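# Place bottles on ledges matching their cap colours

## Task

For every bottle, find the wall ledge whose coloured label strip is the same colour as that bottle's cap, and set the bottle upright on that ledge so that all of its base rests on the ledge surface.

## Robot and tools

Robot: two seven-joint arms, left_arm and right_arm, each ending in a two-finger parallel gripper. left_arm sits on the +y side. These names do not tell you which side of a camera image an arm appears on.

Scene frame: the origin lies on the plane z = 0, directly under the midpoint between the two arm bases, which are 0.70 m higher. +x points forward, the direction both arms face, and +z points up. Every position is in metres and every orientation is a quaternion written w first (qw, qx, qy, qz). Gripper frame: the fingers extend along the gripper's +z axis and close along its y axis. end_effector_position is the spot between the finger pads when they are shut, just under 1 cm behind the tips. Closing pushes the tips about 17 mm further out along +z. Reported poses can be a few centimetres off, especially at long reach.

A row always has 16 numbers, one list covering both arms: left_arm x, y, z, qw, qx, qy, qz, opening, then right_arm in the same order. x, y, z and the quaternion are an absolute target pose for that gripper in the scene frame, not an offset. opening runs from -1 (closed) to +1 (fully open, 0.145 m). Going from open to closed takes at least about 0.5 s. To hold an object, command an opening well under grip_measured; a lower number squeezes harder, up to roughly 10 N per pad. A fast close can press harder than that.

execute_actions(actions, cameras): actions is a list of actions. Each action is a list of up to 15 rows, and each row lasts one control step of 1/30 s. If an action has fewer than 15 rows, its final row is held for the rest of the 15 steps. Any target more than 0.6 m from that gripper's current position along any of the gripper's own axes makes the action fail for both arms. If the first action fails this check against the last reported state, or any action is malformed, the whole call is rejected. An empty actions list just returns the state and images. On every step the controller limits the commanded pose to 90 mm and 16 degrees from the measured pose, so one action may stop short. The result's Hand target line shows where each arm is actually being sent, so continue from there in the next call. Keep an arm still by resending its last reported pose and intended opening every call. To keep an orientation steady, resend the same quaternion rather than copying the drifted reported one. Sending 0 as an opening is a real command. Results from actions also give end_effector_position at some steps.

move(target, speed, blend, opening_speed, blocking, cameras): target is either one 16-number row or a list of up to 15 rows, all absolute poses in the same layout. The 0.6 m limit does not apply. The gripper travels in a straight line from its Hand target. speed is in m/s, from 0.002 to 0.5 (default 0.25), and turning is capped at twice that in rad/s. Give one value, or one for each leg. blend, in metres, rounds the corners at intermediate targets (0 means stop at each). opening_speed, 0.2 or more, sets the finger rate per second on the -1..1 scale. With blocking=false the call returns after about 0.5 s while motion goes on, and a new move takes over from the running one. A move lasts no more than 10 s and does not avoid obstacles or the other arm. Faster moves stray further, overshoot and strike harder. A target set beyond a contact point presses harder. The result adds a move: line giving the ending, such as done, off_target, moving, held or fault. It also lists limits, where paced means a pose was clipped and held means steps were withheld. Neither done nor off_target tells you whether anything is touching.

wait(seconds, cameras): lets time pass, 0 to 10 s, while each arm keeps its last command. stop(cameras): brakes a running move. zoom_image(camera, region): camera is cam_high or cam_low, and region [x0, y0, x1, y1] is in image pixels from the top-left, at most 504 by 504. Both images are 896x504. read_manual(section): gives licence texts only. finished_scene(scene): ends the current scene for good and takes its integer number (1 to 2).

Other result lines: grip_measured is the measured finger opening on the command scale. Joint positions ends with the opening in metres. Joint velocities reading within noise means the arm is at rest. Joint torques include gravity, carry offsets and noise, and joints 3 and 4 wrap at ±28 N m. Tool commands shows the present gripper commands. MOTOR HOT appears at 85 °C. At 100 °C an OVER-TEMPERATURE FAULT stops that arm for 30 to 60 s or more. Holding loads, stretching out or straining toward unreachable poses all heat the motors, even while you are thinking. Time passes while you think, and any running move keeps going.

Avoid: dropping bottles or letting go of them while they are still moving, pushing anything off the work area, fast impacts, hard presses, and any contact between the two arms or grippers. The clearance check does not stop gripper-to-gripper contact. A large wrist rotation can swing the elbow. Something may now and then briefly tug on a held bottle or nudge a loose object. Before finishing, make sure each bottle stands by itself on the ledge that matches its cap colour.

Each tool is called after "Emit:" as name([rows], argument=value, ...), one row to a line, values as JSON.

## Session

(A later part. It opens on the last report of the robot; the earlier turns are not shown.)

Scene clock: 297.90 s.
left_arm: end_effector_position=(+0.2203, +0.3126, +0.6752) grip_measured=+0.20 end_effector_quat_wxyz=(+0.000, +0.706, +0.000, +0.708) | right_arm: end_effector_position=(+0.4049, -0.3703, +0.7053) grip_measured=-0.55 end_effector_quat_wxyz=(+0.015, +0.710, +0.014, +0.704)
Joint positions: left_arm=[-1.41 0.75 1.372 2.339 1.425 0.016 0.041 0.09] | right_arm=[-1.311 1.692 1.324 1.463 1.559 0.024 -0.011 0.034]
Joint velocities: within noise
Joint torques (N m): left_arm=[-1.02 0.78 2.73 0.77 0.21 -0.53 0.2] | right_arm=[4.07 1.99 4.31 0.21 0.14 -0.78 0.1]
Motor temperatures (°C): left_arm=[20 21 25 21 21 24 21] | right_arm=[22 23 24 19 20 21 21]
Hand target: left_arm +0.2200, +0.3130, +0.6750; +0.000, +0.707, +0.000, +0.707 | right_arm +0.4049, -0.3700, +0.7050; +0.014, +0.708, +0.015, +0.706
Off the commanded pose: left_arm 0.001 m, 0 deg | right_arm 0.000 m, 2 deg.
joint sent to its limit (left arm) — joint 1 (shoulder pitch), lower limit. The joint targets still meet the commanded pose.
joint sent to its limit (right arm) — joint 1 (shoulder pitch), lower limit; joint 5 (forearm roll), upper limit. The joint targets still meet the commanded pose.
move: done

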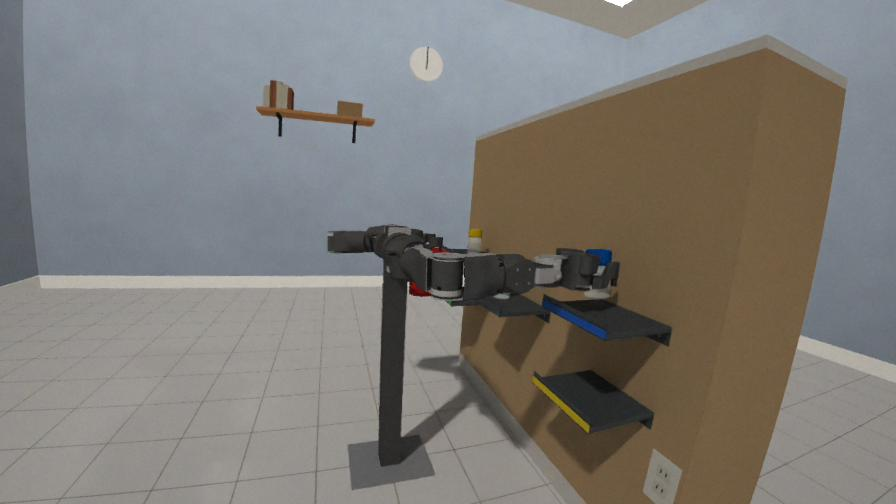

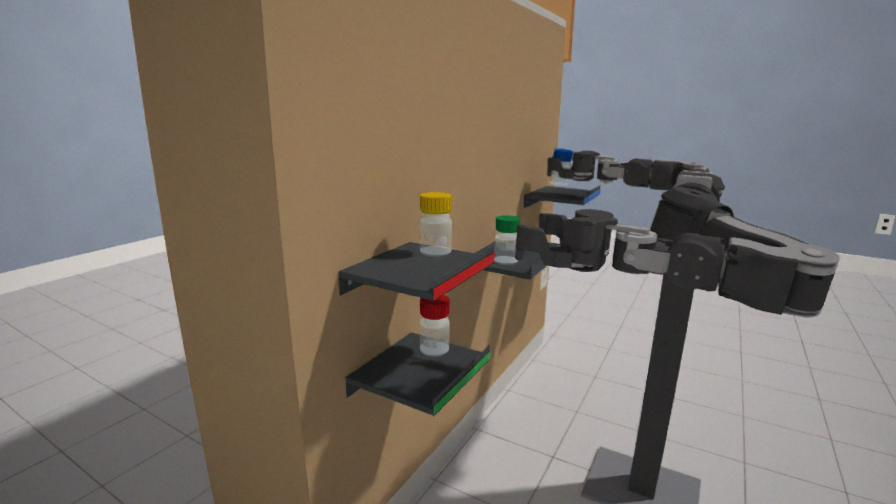

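Emit:
move(target=[0.22,0.313,0.675,0,0.7071,0,0.7071,0.2, 0.405,-0.375,0.687,0,0.7071,0,0.7071,-0.7], speed=0.05)

Emit:
zoom_image(camera="cam_high", region=[530, 250, 680, 350])

Emit:
zoom_image(camera="cam_low", region=[500, 130, 640, 230])

Scene clock: 306.07 s.
left_arm: end_effector_position=(+0.2203, +0.3126, +0.6752) grip_measured=+0.20 end_effector_quat_wxyz=(+0.000, +0.706, +0.000, +0.708) | right_arm: end_effector_position=(+0.4045, -0.3763, +0.6872) grip_measured=-0.55 end_effector_quat_wxyz=(+0.021, +0.711, +0.015, +0.703)
Joint positions: left_arm=[-1.41 0.75 1.372 2.339 1.425 0.016 0.041 0.09] | right_arm=[-1.311 1.692 1.242 1.442 1.559 -0.055 0.003 0.034]
Joint velocities: within noise
Joint torques (N m): left_arm=[-0.99 0.78 2.73 0.77 0.21 -0.53 0.2] | right_arm=[4 2.49 4.25 0.14 0.14 -0.77 0.12]
Motor temperatures (°C): left_arm=[20 20 25 21 21 24 21] | right_arm=[22 23 24 19 20 21 21]
Hand target: left_arm +0.2200, +0.3130, +0.6750; +0.000, +0.707, +0.000, +0.707 | right_arm +0.4048, -0.3749, +0.6870; +0.019, +0.709, +0.018, +0.705
Off the commanded pose: left_arm 0.001 m, 0 deg | right_arm 0.001 m, 3 deg.
joint sent to its limit (left arm) — joint 1 (shoulder pitch), lower limit. The joint targets still meet the commanded pose.
joint sent to its limit (right arm) — joint 1 (shoulder pitch), lower limit; joint 5 (forearm roll), upper limit. The joint targets are off in orientation, not in position.
move: off_target (right_arm)

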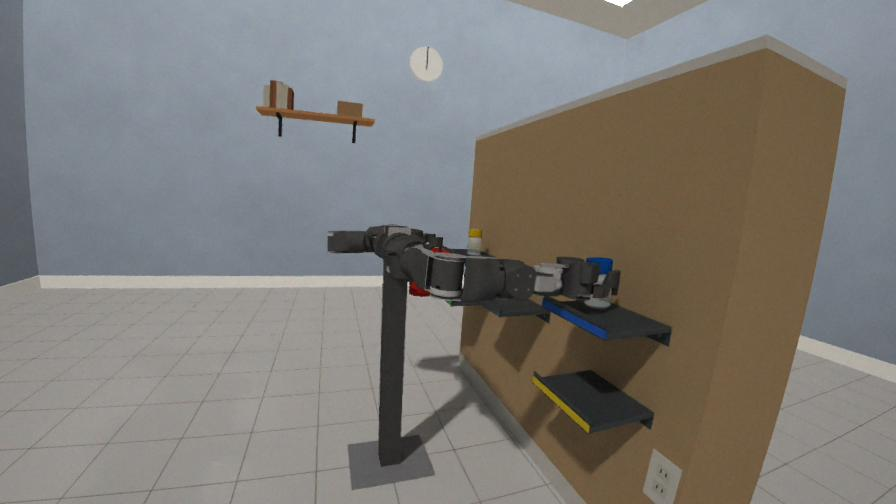

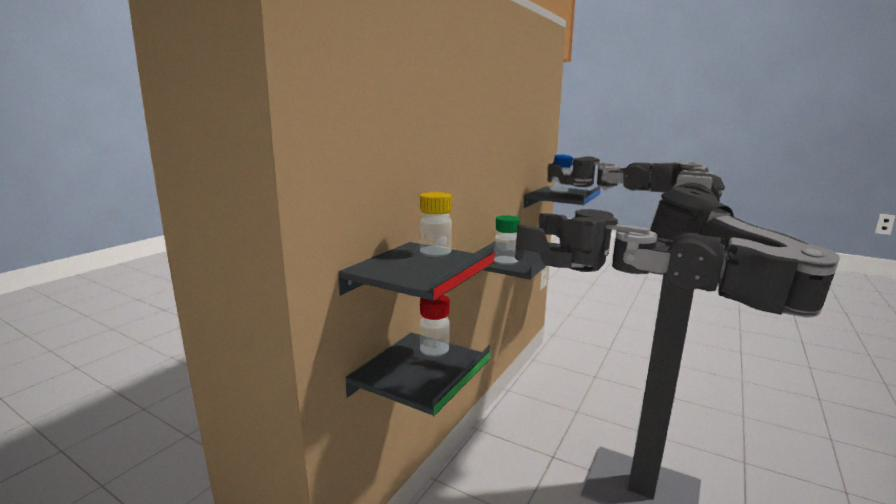

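Scaled by 3.360 from the camera's 896x504 image, which has a finer 1280x720 frame.

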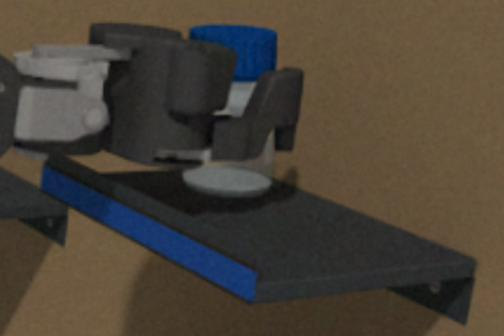

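Scaled by 3.600 from the camera's 896x504 image, which has a finer 1280x720 frame.

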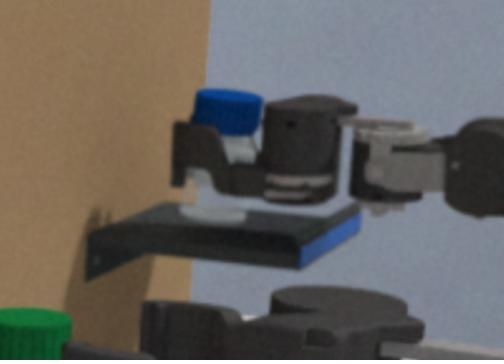

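Emit:
move(target=[0.22,0.313,0.675,0,0.7071,0,0.7071,0.2, 0.405,-0.375,0.677,0,0.7071,0,0.7071,-0.7], speed=0.03)

Emit:
zoom_image(camera="cam_high", region=[530, 250, 680, 350])

Emit:
zoom_image(camera="cam_low", region=[500, 130, 640, 230])

Scene clock: 318.27 s.
left_arm: end_effector_position=(+0.2203, +0.3126, +0.6752) grip_measured=+0.20 end_effector_quat_wxyz=(+0.000, +0.706, +0.000, +0.708) | right_arm: end_effector_position=(+0.4046, -0.3751, +0.6802) grip_measured=-0.55 end_effector_quat_wxyz=(+0.022, +0.707, +0.019, +0.706)
Joint positions: left_arm=[-1.41 0.75 1.372 2.339 1.425 0.016 0.041 0.09] | right_arm=[-1.311 1.696 1.2 1.442 1.559 -0.107 0.003 0.034]
Joint velocities: within noise
Joint torques (N m): left_arm=[-0.99 0.75 2.73 0.76 0.21 -0.53 0.2] | right_arm=[4 2.68 3.21 0.21 0.15 -0.54 -0.11]
Motor temperatures (°C): left_arm=[20 20 25 21 21 24 21] | right_arm=[22 23 24 19 20 21 21]
Hand target: left_arm +0.2200, +0.3130, +0.6750; +0.000, +0.707, +0.000, +0.707 | right_arm +0.4048, -0.3749, +0.6770; +0.022, +0.710, +0.019, +0.704
Off the commanded pose: left_arm 0.001 m, 0 deg | right_arm 0.003 m, 3 deg.
joint sent to its limit (left arm) — joint 1 (shoulder pitch), lower limit. The joint targets still meet the commanded pose.
joint sent to its limit (right arm) — joint 1 (shoulder pitch), lower limit; joint 5 (forearm roll), upper limit. The joint targets are off in orientation, not in position.
move: off_target (right_arm)

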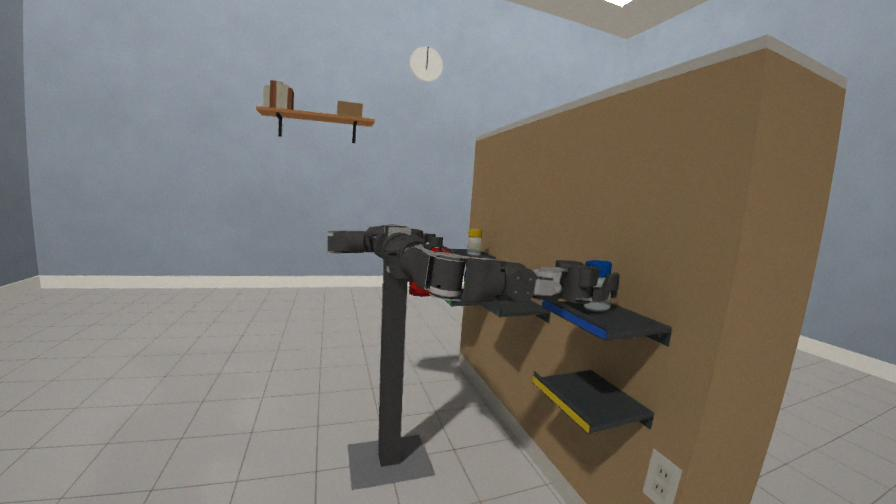

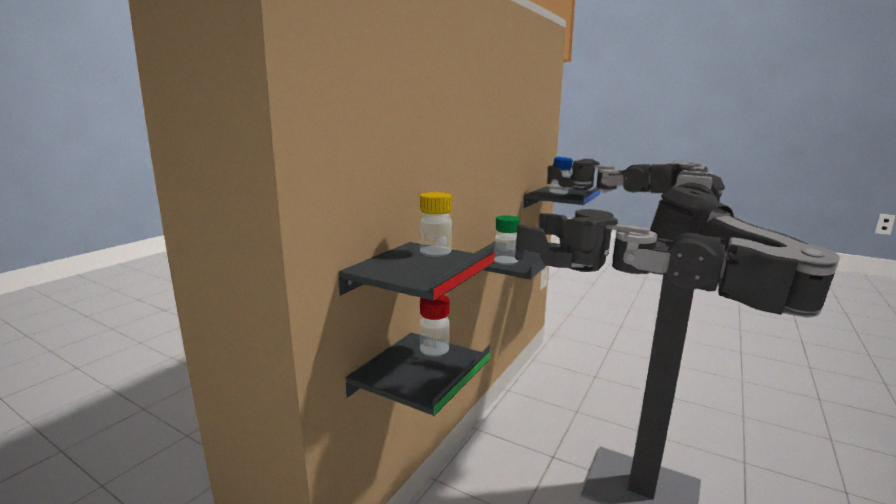

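Scaled by 3.360 from the camera's 896x504 image, which has a finer 1280x720 frame.

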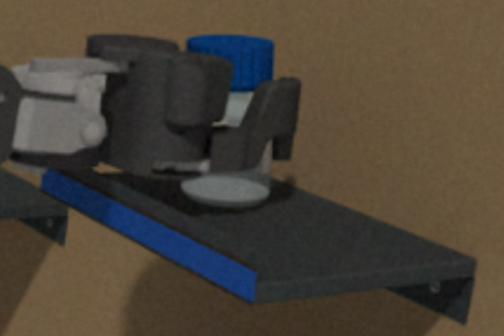

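Scaled by 3.600 from the camera's 896x504 image, which has a finer 1280x720 frame.

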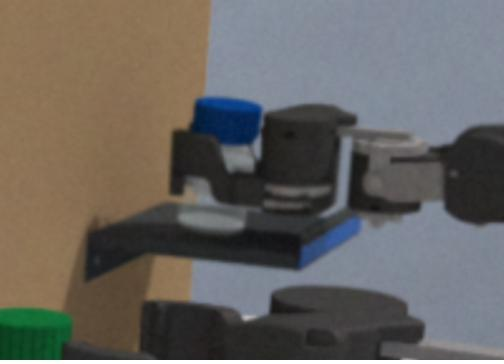

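Emit:
move(target=[0.22,0.313,0.675,0,0.7071,0,0.7071,0.2, 0.405,-0.375,0.671,0,0.7071,0,0.7071,-0.7], speed=0.02)

Emit:
zoom_image(camera="cam_high", region=[530, 250, 680, 350])

Emit:
zoom_image(camera="cam_low", region=[510, 140, 610, 220])

Scene clock: 334.40 s.
left_arm: end_effector_position=(+0.2203, +0.3126, +0.6752) grip_measured=+0.20 end_effector_quat_wxyz=(+0.000, +0.706, +0.000, +0.708) | right_arm: end_effector_position=(+0.4047, -0.3749, +0.6806) grip_measured=-0.55 end_effector_quat_wxyz=(+0.024, +0.699, +0.020, +0.715)
Joint positions: left_arm=[-1.41 0.75 1.372 2.339 1.425 0.016 0.041 0.09] | right_arm=[-1.307 1.699 1.177 1.442 1.559 -0.149 -0.004 0.034]
Joint velocities: within noise
Joint torques (N m): left_arm=[-0.99 0.78 2.73 0.77 0.21 -0.53 0.2] | right_arm=[3.36 2.65 1.88 0.18 0.16 -0.05 -0.15]
Motor temperatures (°C): left_arm=[20 20 25 21 21 24 21] | right_arm=[22 23 24 19 20 21 21]
Hand target: left_arm +0.2200, +0.3130, +0.6750; +0.000, +0.707, +0.000, +0.707 | right_arm +0.4046, -0.3750, +0.6712; +0.025, +0.710, +0.019, +0.704
Off the commanded pose: left_arm 0.001 m, 0 deg | right_arm 0.010 m, 4 deg.
joint sent to its limit (left arm) — joint 1 (shoulder pitch), lower limit. The joint targets still meet the commanded pose.
joint sent to its limit (right arm) — joint 1 (shoulder pitch), lower limit; joint 5 (forearm roll), upper limit. The joint targets are off in orientation, not in position.
move: off_target (right_arm)

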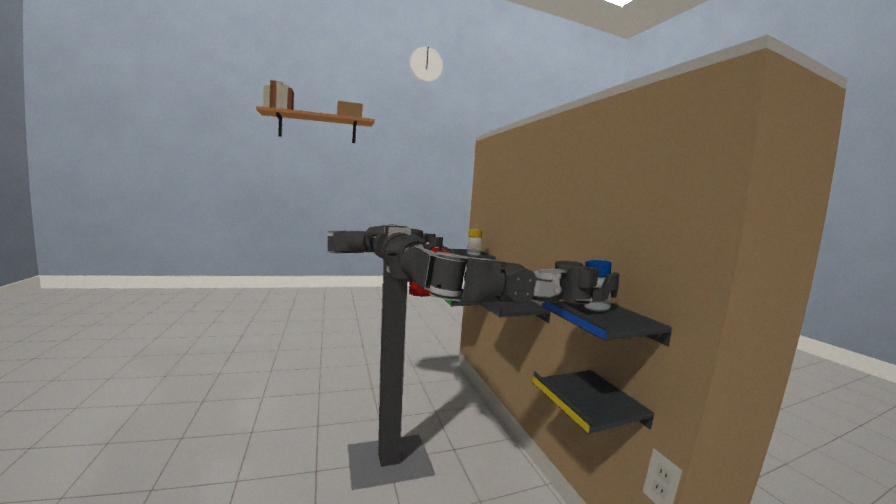

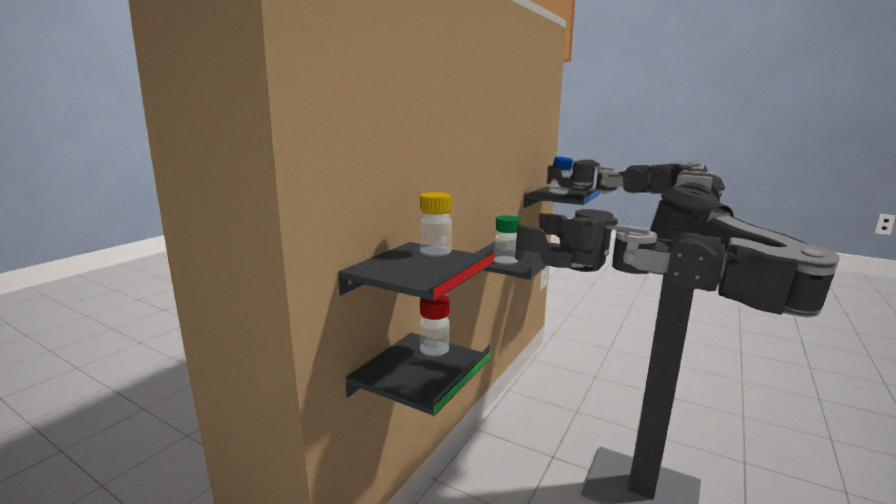

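Scaled by 3.360 from the camera's 896x504 image, which has a finer 1280x720 frame.

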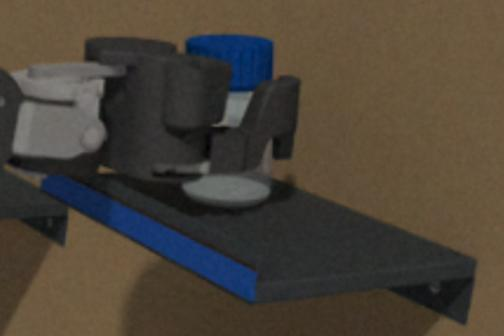

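Scaled by 5.040 from the camera's 896x504 image, which has a finer 1280x720 frame.

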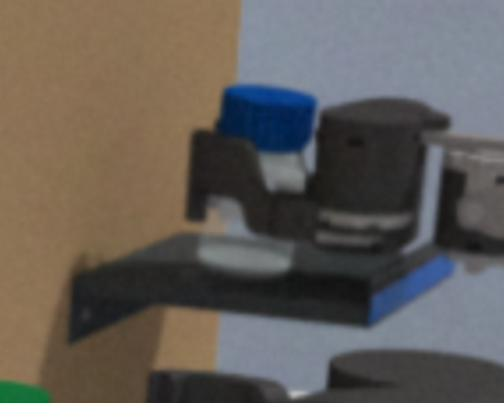

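Emit:
move([
  [0.22,0.313,0.675,0,0.7071,0,0.7071,0.2, 0.405,-0.375,0.679,0,0.7071,0,0.7071,-0.7],
  [0.22,0.313,0.675,0,0.7071,0,0.7071,0.2, 0.405,-0.375,0.679,0,0.7071,0,0.7071,0.2],
], speed=0.03, opening_speed=0.4)

Emit:
zoom_image(camera="cam_high", region=[530, 250, 680, 350])

Emit:
zoom_image(camera="cam_low", region=[510, 140, 610, 220])

Scene clock: 354.60 s.
left_arm: end_effector_position=(+0.2203, +0.3126, +0.6752) grip_measured=+0.20 end_effector_quat_wxyz=(+0.000, +0.706, +0.000, +0.708) | right_arm: end_effector_position=(+0.4050, -0.3752, +0.6789) grip_measured=+0.20 end_effector_quat_wxyz=(+0.023, +0.709, +0.018, +0.705)
Joint positions: left_arm=[-1.41 0.75 1.372 2.339 1.425 0.016 0.041 0.09] | right_arm=[-1.31 1.698 1.196 1.442 1.559 -0.106 -0.004 0.09]
Joint velocities: within noise
Joint torques (N m): left_arm=[-0.99 0.75 2.73 0.77 0.21 -0.53 0.2] | right_arm=[4 1.81 5.78 0.16 0.14 -0.34 0.12]
Motor temperatures (°C): left_arm=[20 20 25 21 21 24 21] | right_arm=[22 23 24 19 20 20 21]
Hand target: left_arm +0.2200, +0.3130, +0.6750; +0.000, +0.707, +0.000, +0.707 | right_arm +0.4048, -0.3750, +0.6792; +0.022, +0.709, +0.019, +0.704
Off the commanded pose: left_arm 0.001 m, 0 deg | right_arm 0.000 m, 3 deg.
joint sent to its limit (left arm) — joint 1 (shoulder pitch), lower limit. The joint targets still meet the commanded pose.
joint sent to its limit (right arm) — joint 1 (shoulder pitch), lower limit; joint 5 (forearm roll), upper limit. The joint targets are off in orientation, not in position.
move: off_target (right_arm); target 2's new opening was sent with right_arm's hand 0.001 m and 3 deg from that target

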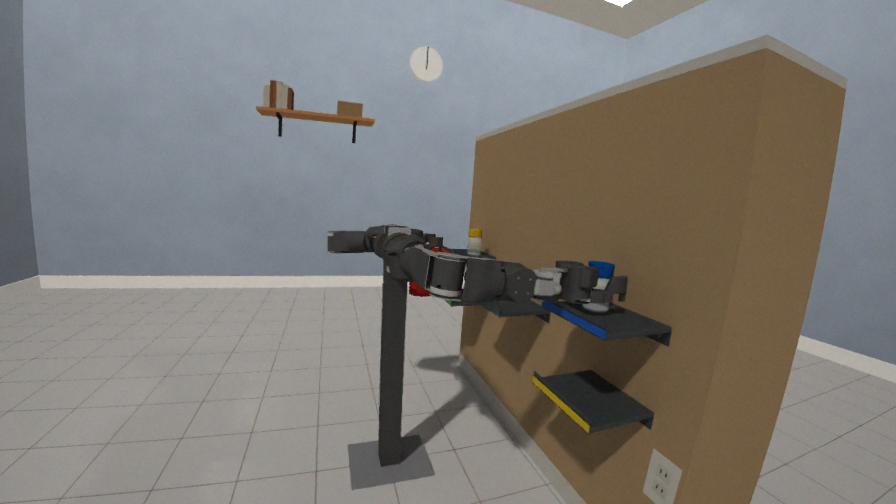

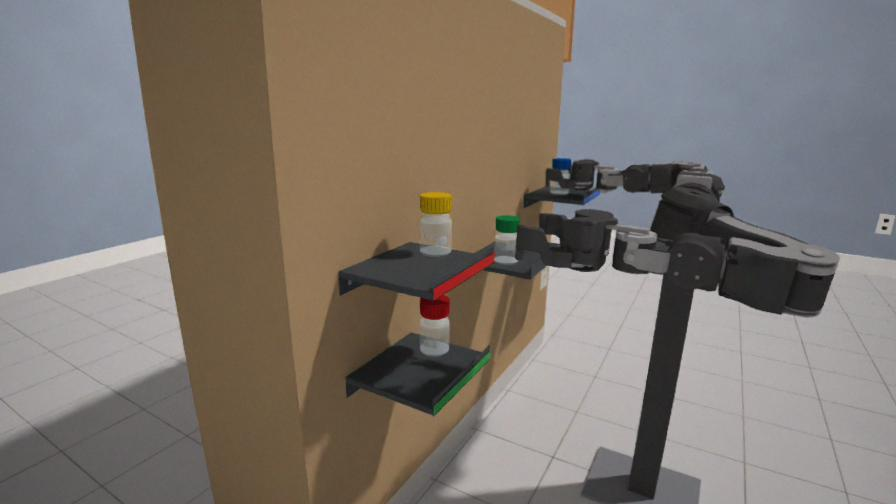

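Scaled by 3.360 from the camera's 896x504 image, which has a finer 1280x720 frame.

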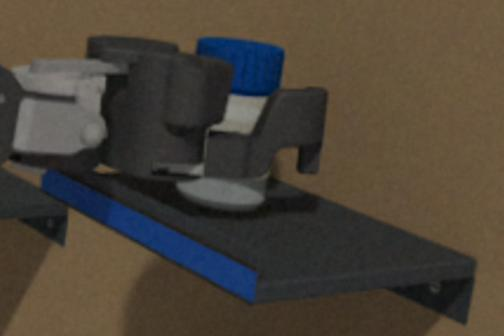

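Scaled by 5.040 from the camera's 896x504 image, which has a finer 1280x720 frame.

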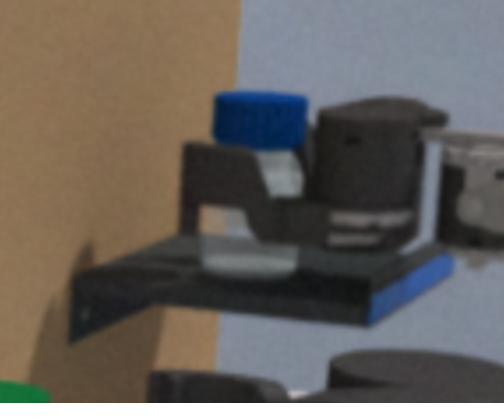

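Emit:
move([
  [0.22,0.313,0.675,0,0.7071,0,0.7071,0.2, 0.405,-0.375,0.684,0,0.7071,0,0.7071,0.25],
  [0.22,0.313,0.675,0,0.7071,0,0.7071,0.2, 0.25,-0.365,0.692,0,0.7071,0,0.7071,0.25],
], speed=[0.04,0.07])

Emit:
zoom_image(camera="cam_high", region=[530, 250, 680, 350])

Emit:
zoom_image(camera="cam_low", region=[510, 140, 610, 220])

Scene clock: 370.43 s.
left_arm: end_effector_position=(+0.2203, +0.3126, +0.6752) grip_measured=+0.20 end_effector_quat_wxyz=(+0.000, +0.706, +0.000, +0.708) | right_arm: end_effector_position=(+0.2500, -0.3659, +0.6911) grip_measured=+0.25 end_effector_quat_wxyz=(+0.000, +0.707, -0.003, +0.707)
Joint positions: left_arm=[-1.41 0.75 1.372 2.339 1.425 0.016 0.041 0.09] | right_arm=[-1.292 0.941 1.419 2.037 1.462 0.14 0.153 0.094]
Joint velocities: within noise
Joint torques (N m): left_arm=[-0.99 0.75 2.73 0.77 0.21 -0.53 0.2] | right_arm=[-0.17 2.28 5.34 0.94 0.2 -0.31 0.15]
Motor temperatures (°C): left_arm=[20 20 25 21 21 24 21] | right_arm=[22 23 25 19 20 20 21]
Hand target: left_arm +0.2200, +0.3130, +0.6750; +0.000, +0.707, +0.000, +0.707 | right_arm +0.2500, -0.3650, +0.6920; +0.000, +0.707, +0.000, +0.707
Off the commanded pose: left_arm 0.001 m, 0 deg | right_arm 0.001 m, 0 deg.
joint sent to its limit (left arm) — joint 1 (shoulder pitch), lower limit. The joint targets still meet the commanded pose.
move: done

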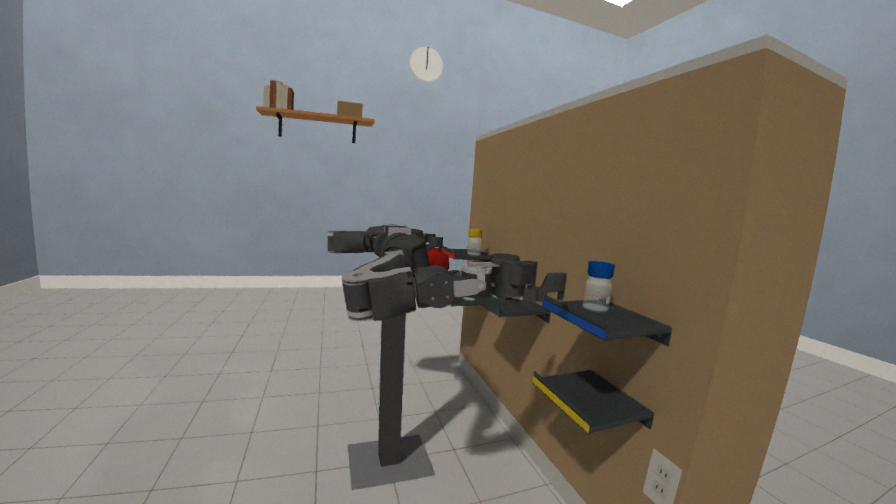

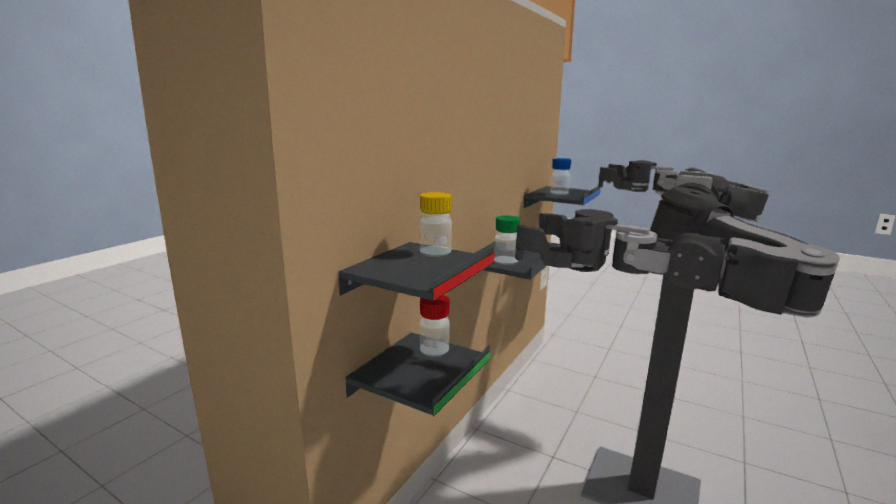

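Scaled by 3.360 from the camera's 896x504 image, which has a finer 1280x720 frame.

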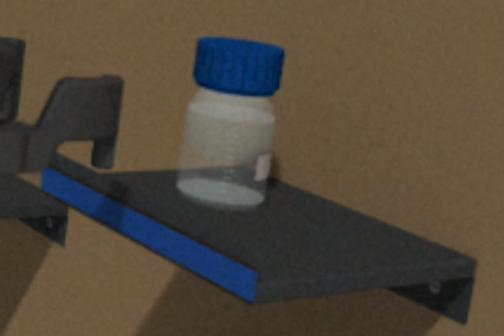

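Scaled by 5.040 from the camera's 896x504 image, which has a finer 1280x720 frame.

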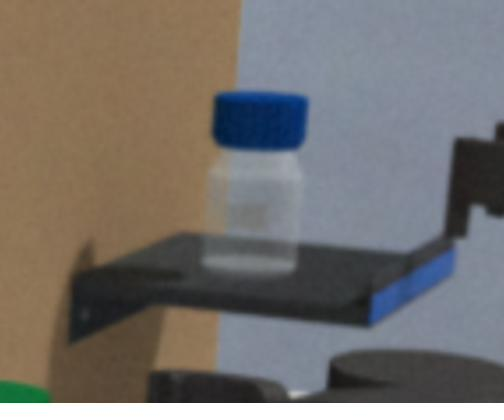

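Emit:
move([
  [0.22,0.34,0.684,0,0.7071,0,0.7071,0.2, 0.23,-0.345,0.60,0,0.7071,0,0.7071,0.2],
  [0.34,0.34,0.684,0,0.7071,0,0.7071,0.2, 0.24,-0.33,0.48,0,0.7071,0,0.7071,0.2],
], speed=0.12)

Emit:
zoom_image(camera="cam_low", region=[400, 170, 600, 310])

Emit:
zoom_image(camera="cam_high", region=[410, 210, 550, 310])

Scene clock: 387.03 s.
left_arm: end_effector_position=(+0.3402, +0.3394, +0.6866) grip_measured=+0.20 end_effector_quat_wxyz=(+0.000, +0.705, -0.002, +0.709) | right_arm: end_effector_position=(+0.2400, -0.3312, +0.4800) grip_measured=+0.20 end_effector_quat_wxyz=(+0.002, +0.708, -0.003, +0.706)
Joint positions: left_arm=[-1.39 1.399 1.362 1.88 1.529 -0.026 -0.137 0.09] | right_arm=[-0.782 0.774 0.268 1.689 0.865 -0.504 0.116 0.09]
Joint velocities: within noise
Joint torques (N m): left_arm=[2.89 1.46 2.62 0.57 0.12 -0.7 -0.01] | right_arm=[0.25 4.44 2.76 2.7 0.11 -0.56 0.16]
Motor temperatures (°C): left_arm=[20 20 25 21 21 24 21] | right_arm=[21 23 25 19 20 20 21]
Hand target: left_arm +0.3400, +0.3400, +0.6840; +0.000, +0.707, +0.000, +0.707 | right_arm +0.2400, -0.3300, +0.4800; +0.000, +0.707, +0.000, +0.707
Off the commanded pose: left_arm 0.003 m, 0 deg | right_arm 0.001 m, 0 deg.
move: done

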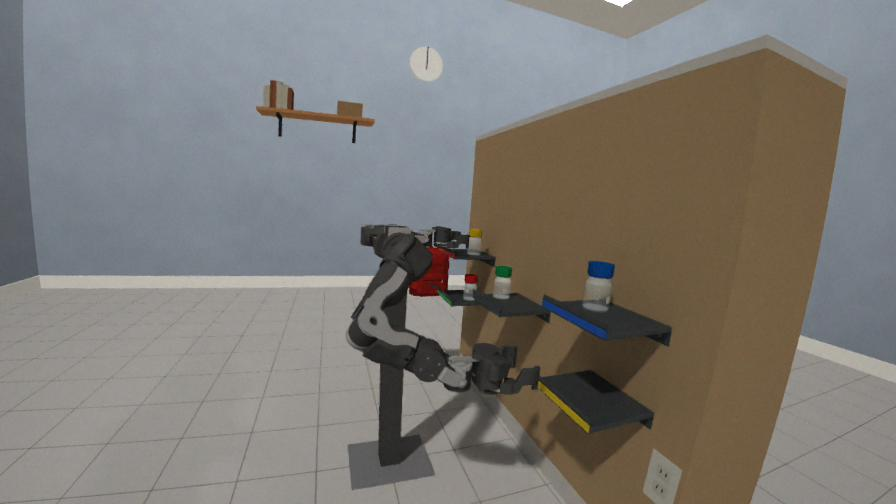

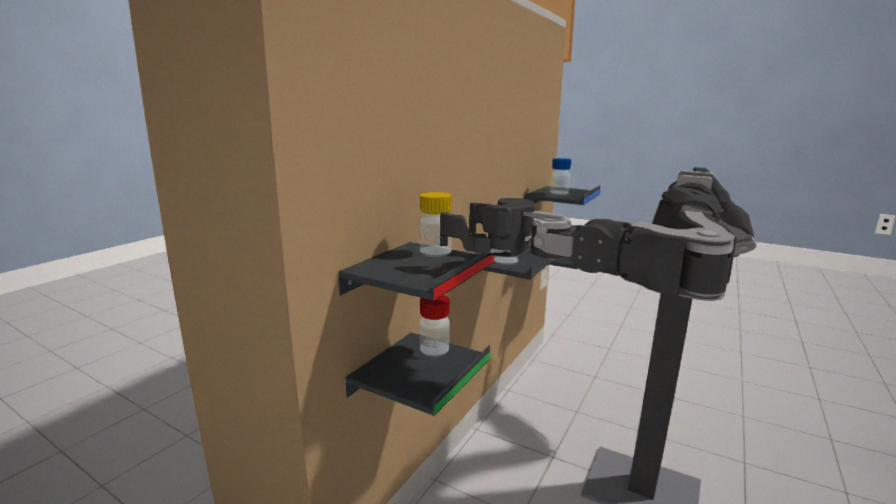

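Scaled by 2.520 from the camera's 896x504 image, which has a finer 1280x720 frame.

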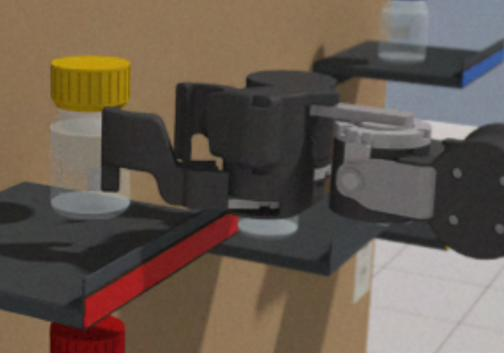

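Scaled by 3.600 from the camera's 896x504 image, which has a finer 1280x720 frame.

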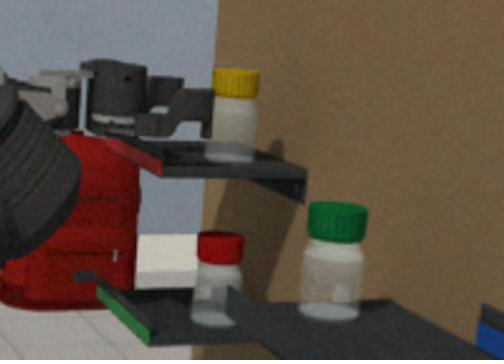

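Emit:
move([
  [0.392,0.34,0.684,0,0.7071,0,0.7071,0.2, 0.24,-0.33,0.48,0,0.7071,0,0.7071,0.2],
  [0.392,0.34,0.684,0,0.7071,0,0.7071,-0.7, 0.24,-0.33,0.48,0,0.7071,0,0.7071,0.2],
], speed=0.08, opening_speed=0.6)

Emit:
zoom_image(camera="cam_low", region=[400, 170, 600, 310])

Scene clock: 395.57 s.
left_arm: end_effector_position=(+0.3924, +0.3388, +0.6875) grip_measured=-0.24 end_effector_quat_wxyz=(+0.001, +0.704, -0.002, +0.710) | right_arm: end_effector_position=(+0.2400, -0.3312, +0.4800) grip_measured=+0.20 end_effector_quat_wxyz=(+0.002, +0.708, -0.003, +0.706)
Joint positions: left_arm=[-1.406 1.645 1.347 1.654 1.576 -0.069 -0.152 0.057] | right_arm=[-0.782 0.774 0.268 1.689 0.865 -0.504 0.116 0.09]
Joint velocities: within noise
Joint torques (N m): left_arm=[4.76 1.04 2.58 0.2 0.1 -0.7 0.05] | right_arm=[0.28 4.47 2.7 2.71 0.13 -0.55 0.16]
Motor temperatures (°C): left_arm=[20 21 25 21 21 24 21] | right_arm=[21 23 25 19 20 20 21]
Hand target: left_arm +0.3920, +0.3400, +0.6839; +0.000, +0.707, +0.000, +0.707 | right_arm +0.2400, -0.3300, +0.4800; +0.000, +0.707, +0.000, +0.707
Off the commanded pose: left_arm 0.004 m, 1 deg | right_arm 0.001 m, 0 deg.
joint sent to its limit (left arm) — joint 1 (shoulder pitch), lower limit. The joint targets still meet the commanded pose.
move: off_target (left_arm); target 2's new opening was sent with left_arm's hand 0.004 m and 1 deg from that target

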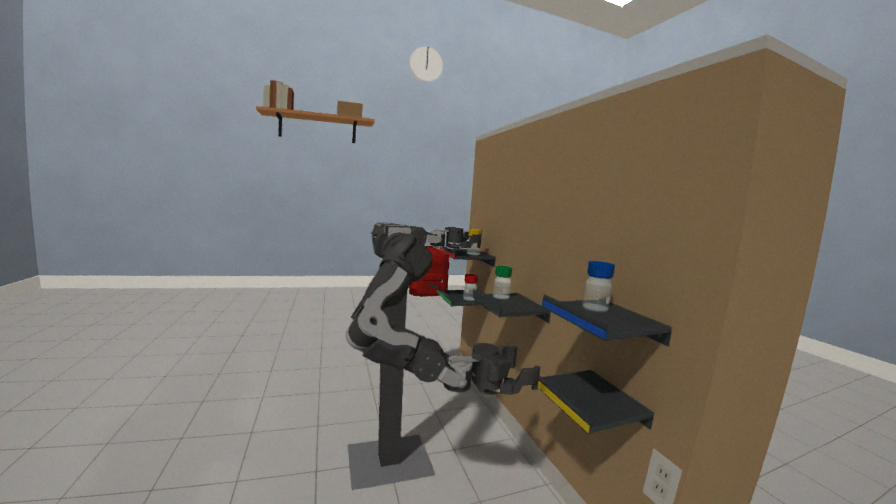

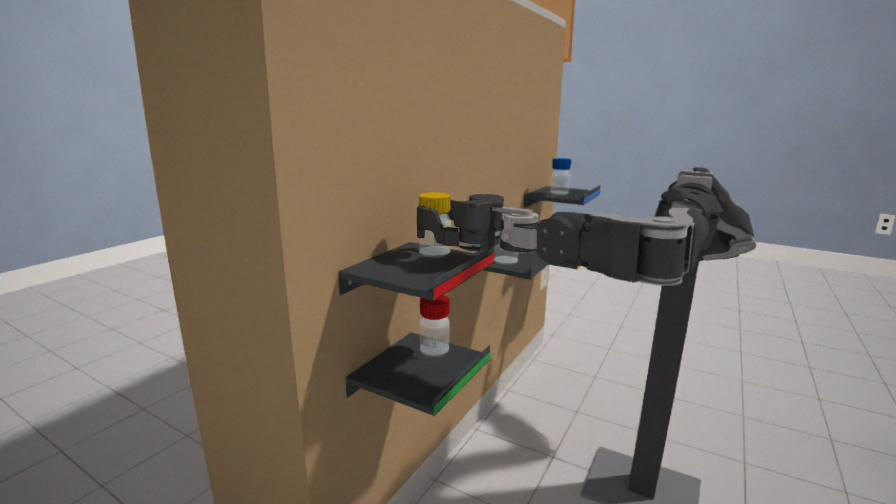

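Scaled by 2.520 from the camera's 896x504 image, which has a finer 1280x720 frame.

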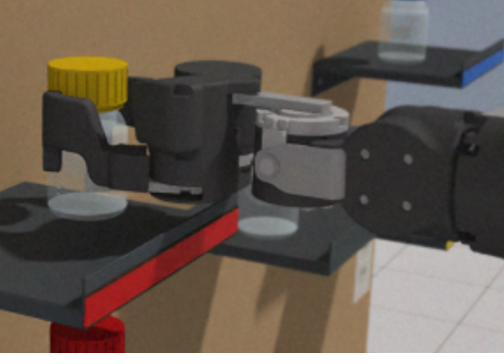

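Emit:
move([
  [0.392,0.34,0.72,0,0.7071,0,0.7071,-0.7, 0.24,-0.33,0.48,0,0.7071,0,0.7071,0.2],
  [0.22,0.335,0.725,0,0.7071,0,0.7071,-0.7, 0.24,-0.33,0.48,0,0.7071,0,0.7071,0.2],
], speed=0.1)

Emit:
move(target=[0.22,-0.055,0.63,0,0.7071,0,0.7071,-0.7, 0.24,-0.33,0.48,0,0.7071,0,0.7071,0.2], speed=0.1)

Emit:
zoom_image(camera="cam_high", region=[410, 210, 610, 350])

Scene clock: 416.50 s.
left_arm: end_effector_position=(+0.2198, +0.3362, +0.7230) grip_measured=-0.24 end_effector_quat_wxyz=(-0.001, +0.710, +0.003, +0.704) | right_arm: end_effector_position=(+0.2400, -0.3312, +0.4800) grip_measured=+0.20 end_effector_quat_wxyz=(+0.002, +0.708, -0.003, +0.706)
Joint positions: left_arm=[-1.118 0.809 1.573 2.228 1.524 0.461 0.109 0.057] | right_arm=[-0.782 0.774 0.268 1.689 0.865 -0.504 0.116 0.09]
Joint velocities: within noise
Joint torques (N m): left_arm=[0.22 3.39 2.59 0.61 0.15 -0.81 0.23] | right_arm=[0.36 4.34 2.66 2.55 0.13 -0.53 0.16]
Motor temperatures (°C): left_arm=[21 21 25 20 21 25 21] | right_arm=[21 24 24 19 20 21 21]
Hand target: left_arm +0.2200, +0.3349, +0.7249; +0.000, +0.707, +0.000, +0.707 | right_arm +0.2400, -0.3300, +0.4800; +0.000, +0.707, +0.000, +0.707
Off the commanded pose: left_arm 0.002 m, 1 deg | right_arm 0.001 m, 0 deg.
move: done

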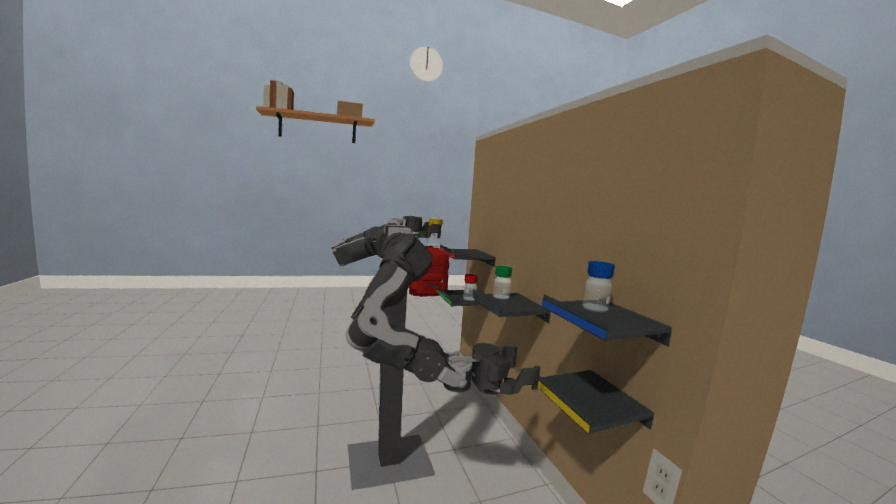

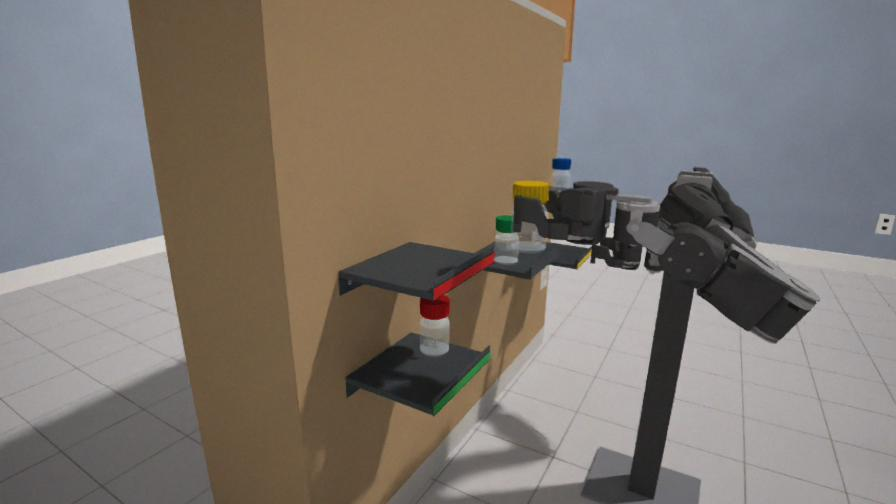

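Scene clock: 421.50 s.
left_arm: end_effector_position=(+0.2040, -0.0019, +0.6389) grip_measured=-0.24 end_effector_quat_wxyz=(+0.398, +0.647, -0.401, +0.512) | right_arm: end_effector_position=(+0.2400, -0.3312, +0.4800) grip_measured=+0.20 end_effector_quat_wxyz=(+0.002, +0.708, -0.003, +0.706)
Joint positions: left_arm=[-1.407 2.011 1.167 2.432 1.539 -0.068 -0.079 0.057] | right_arm=[-0.782 0.774 0.268 1.689 0.865 -0.504 0.116 0.09]
Joint velocities: within noise
Joint torques (N m): left_arm=[4.31 0.57 2.89 0.98 0.15 -0.8 0.3] | right_arm=[0.28 4.39 2.59 2.67 0.13 -0.54 0.12]
Motor temperatures (°C): left_arm=[21 21 25 20 21 25 21] | right_arm=[21 24 24 19 20 21 21]
Hand target: left_arm +0.2035, -0.0024, +0.6403; +0.401, +0.644, -0.401, +0.513 | right_arm +0.2400, -0.3300, +0.4800; +0.000, +0.707, +0.000, +0.707
Off the commanded pose: left_arm 0.056 m, 70 deg; orientation clipped | right_arm 0.001 m, 0 deg.
joint read past its limit (left arm) — joint 2 (shoulder roll), upper limit; joint 4 (elbow), upper limit, where the elbow is as bent as it goes.
joint sent to its limit (left arm) — joint 1 (shoulder pitch), lower limit; joint 2 (shoulder roll), upper limit; joint 4 (elbow), upper limit, where the elbow is as bent as it goes. The joint targets are off in position and orientation.
move: off_target (left_arm); limits=paced

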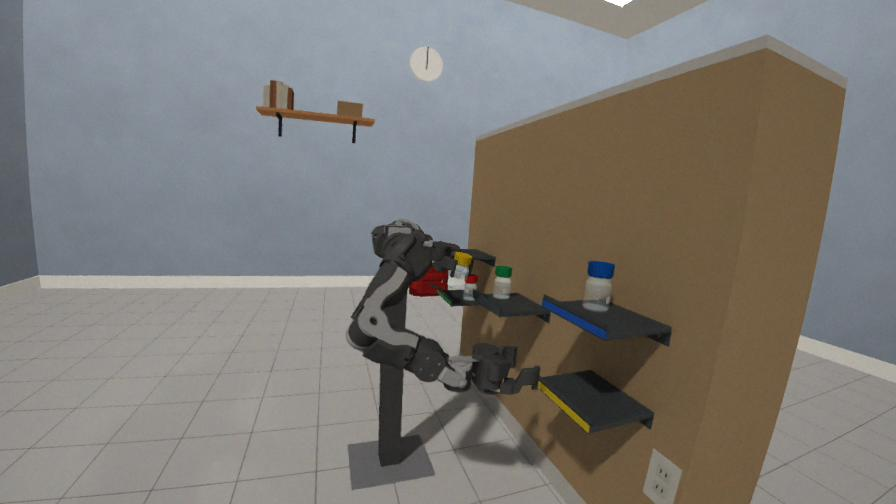

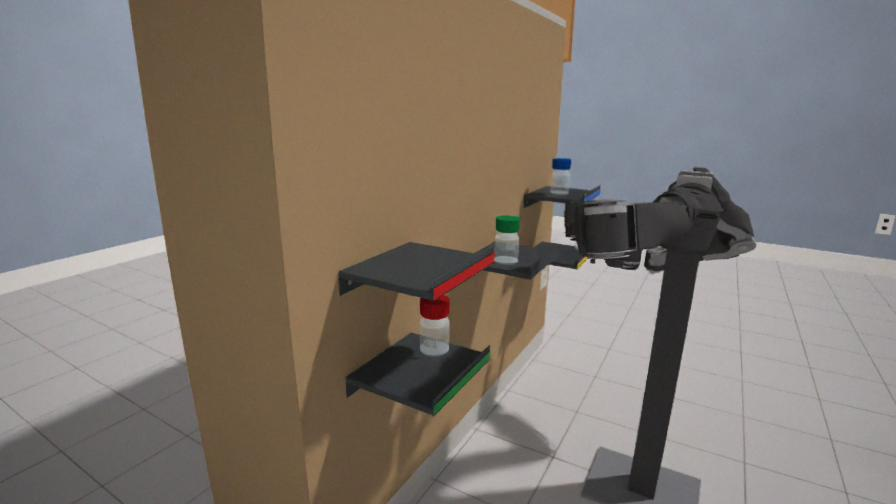

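Scaled by 2.520 from the camera's 896x504 image, which has a finer 1280x720 frame.

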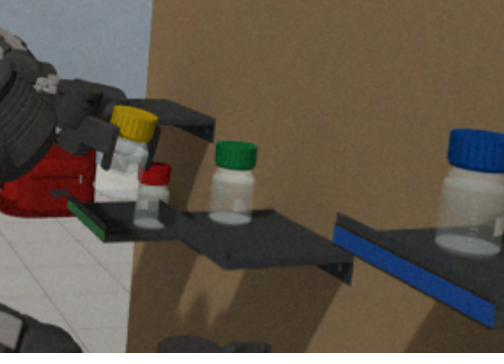

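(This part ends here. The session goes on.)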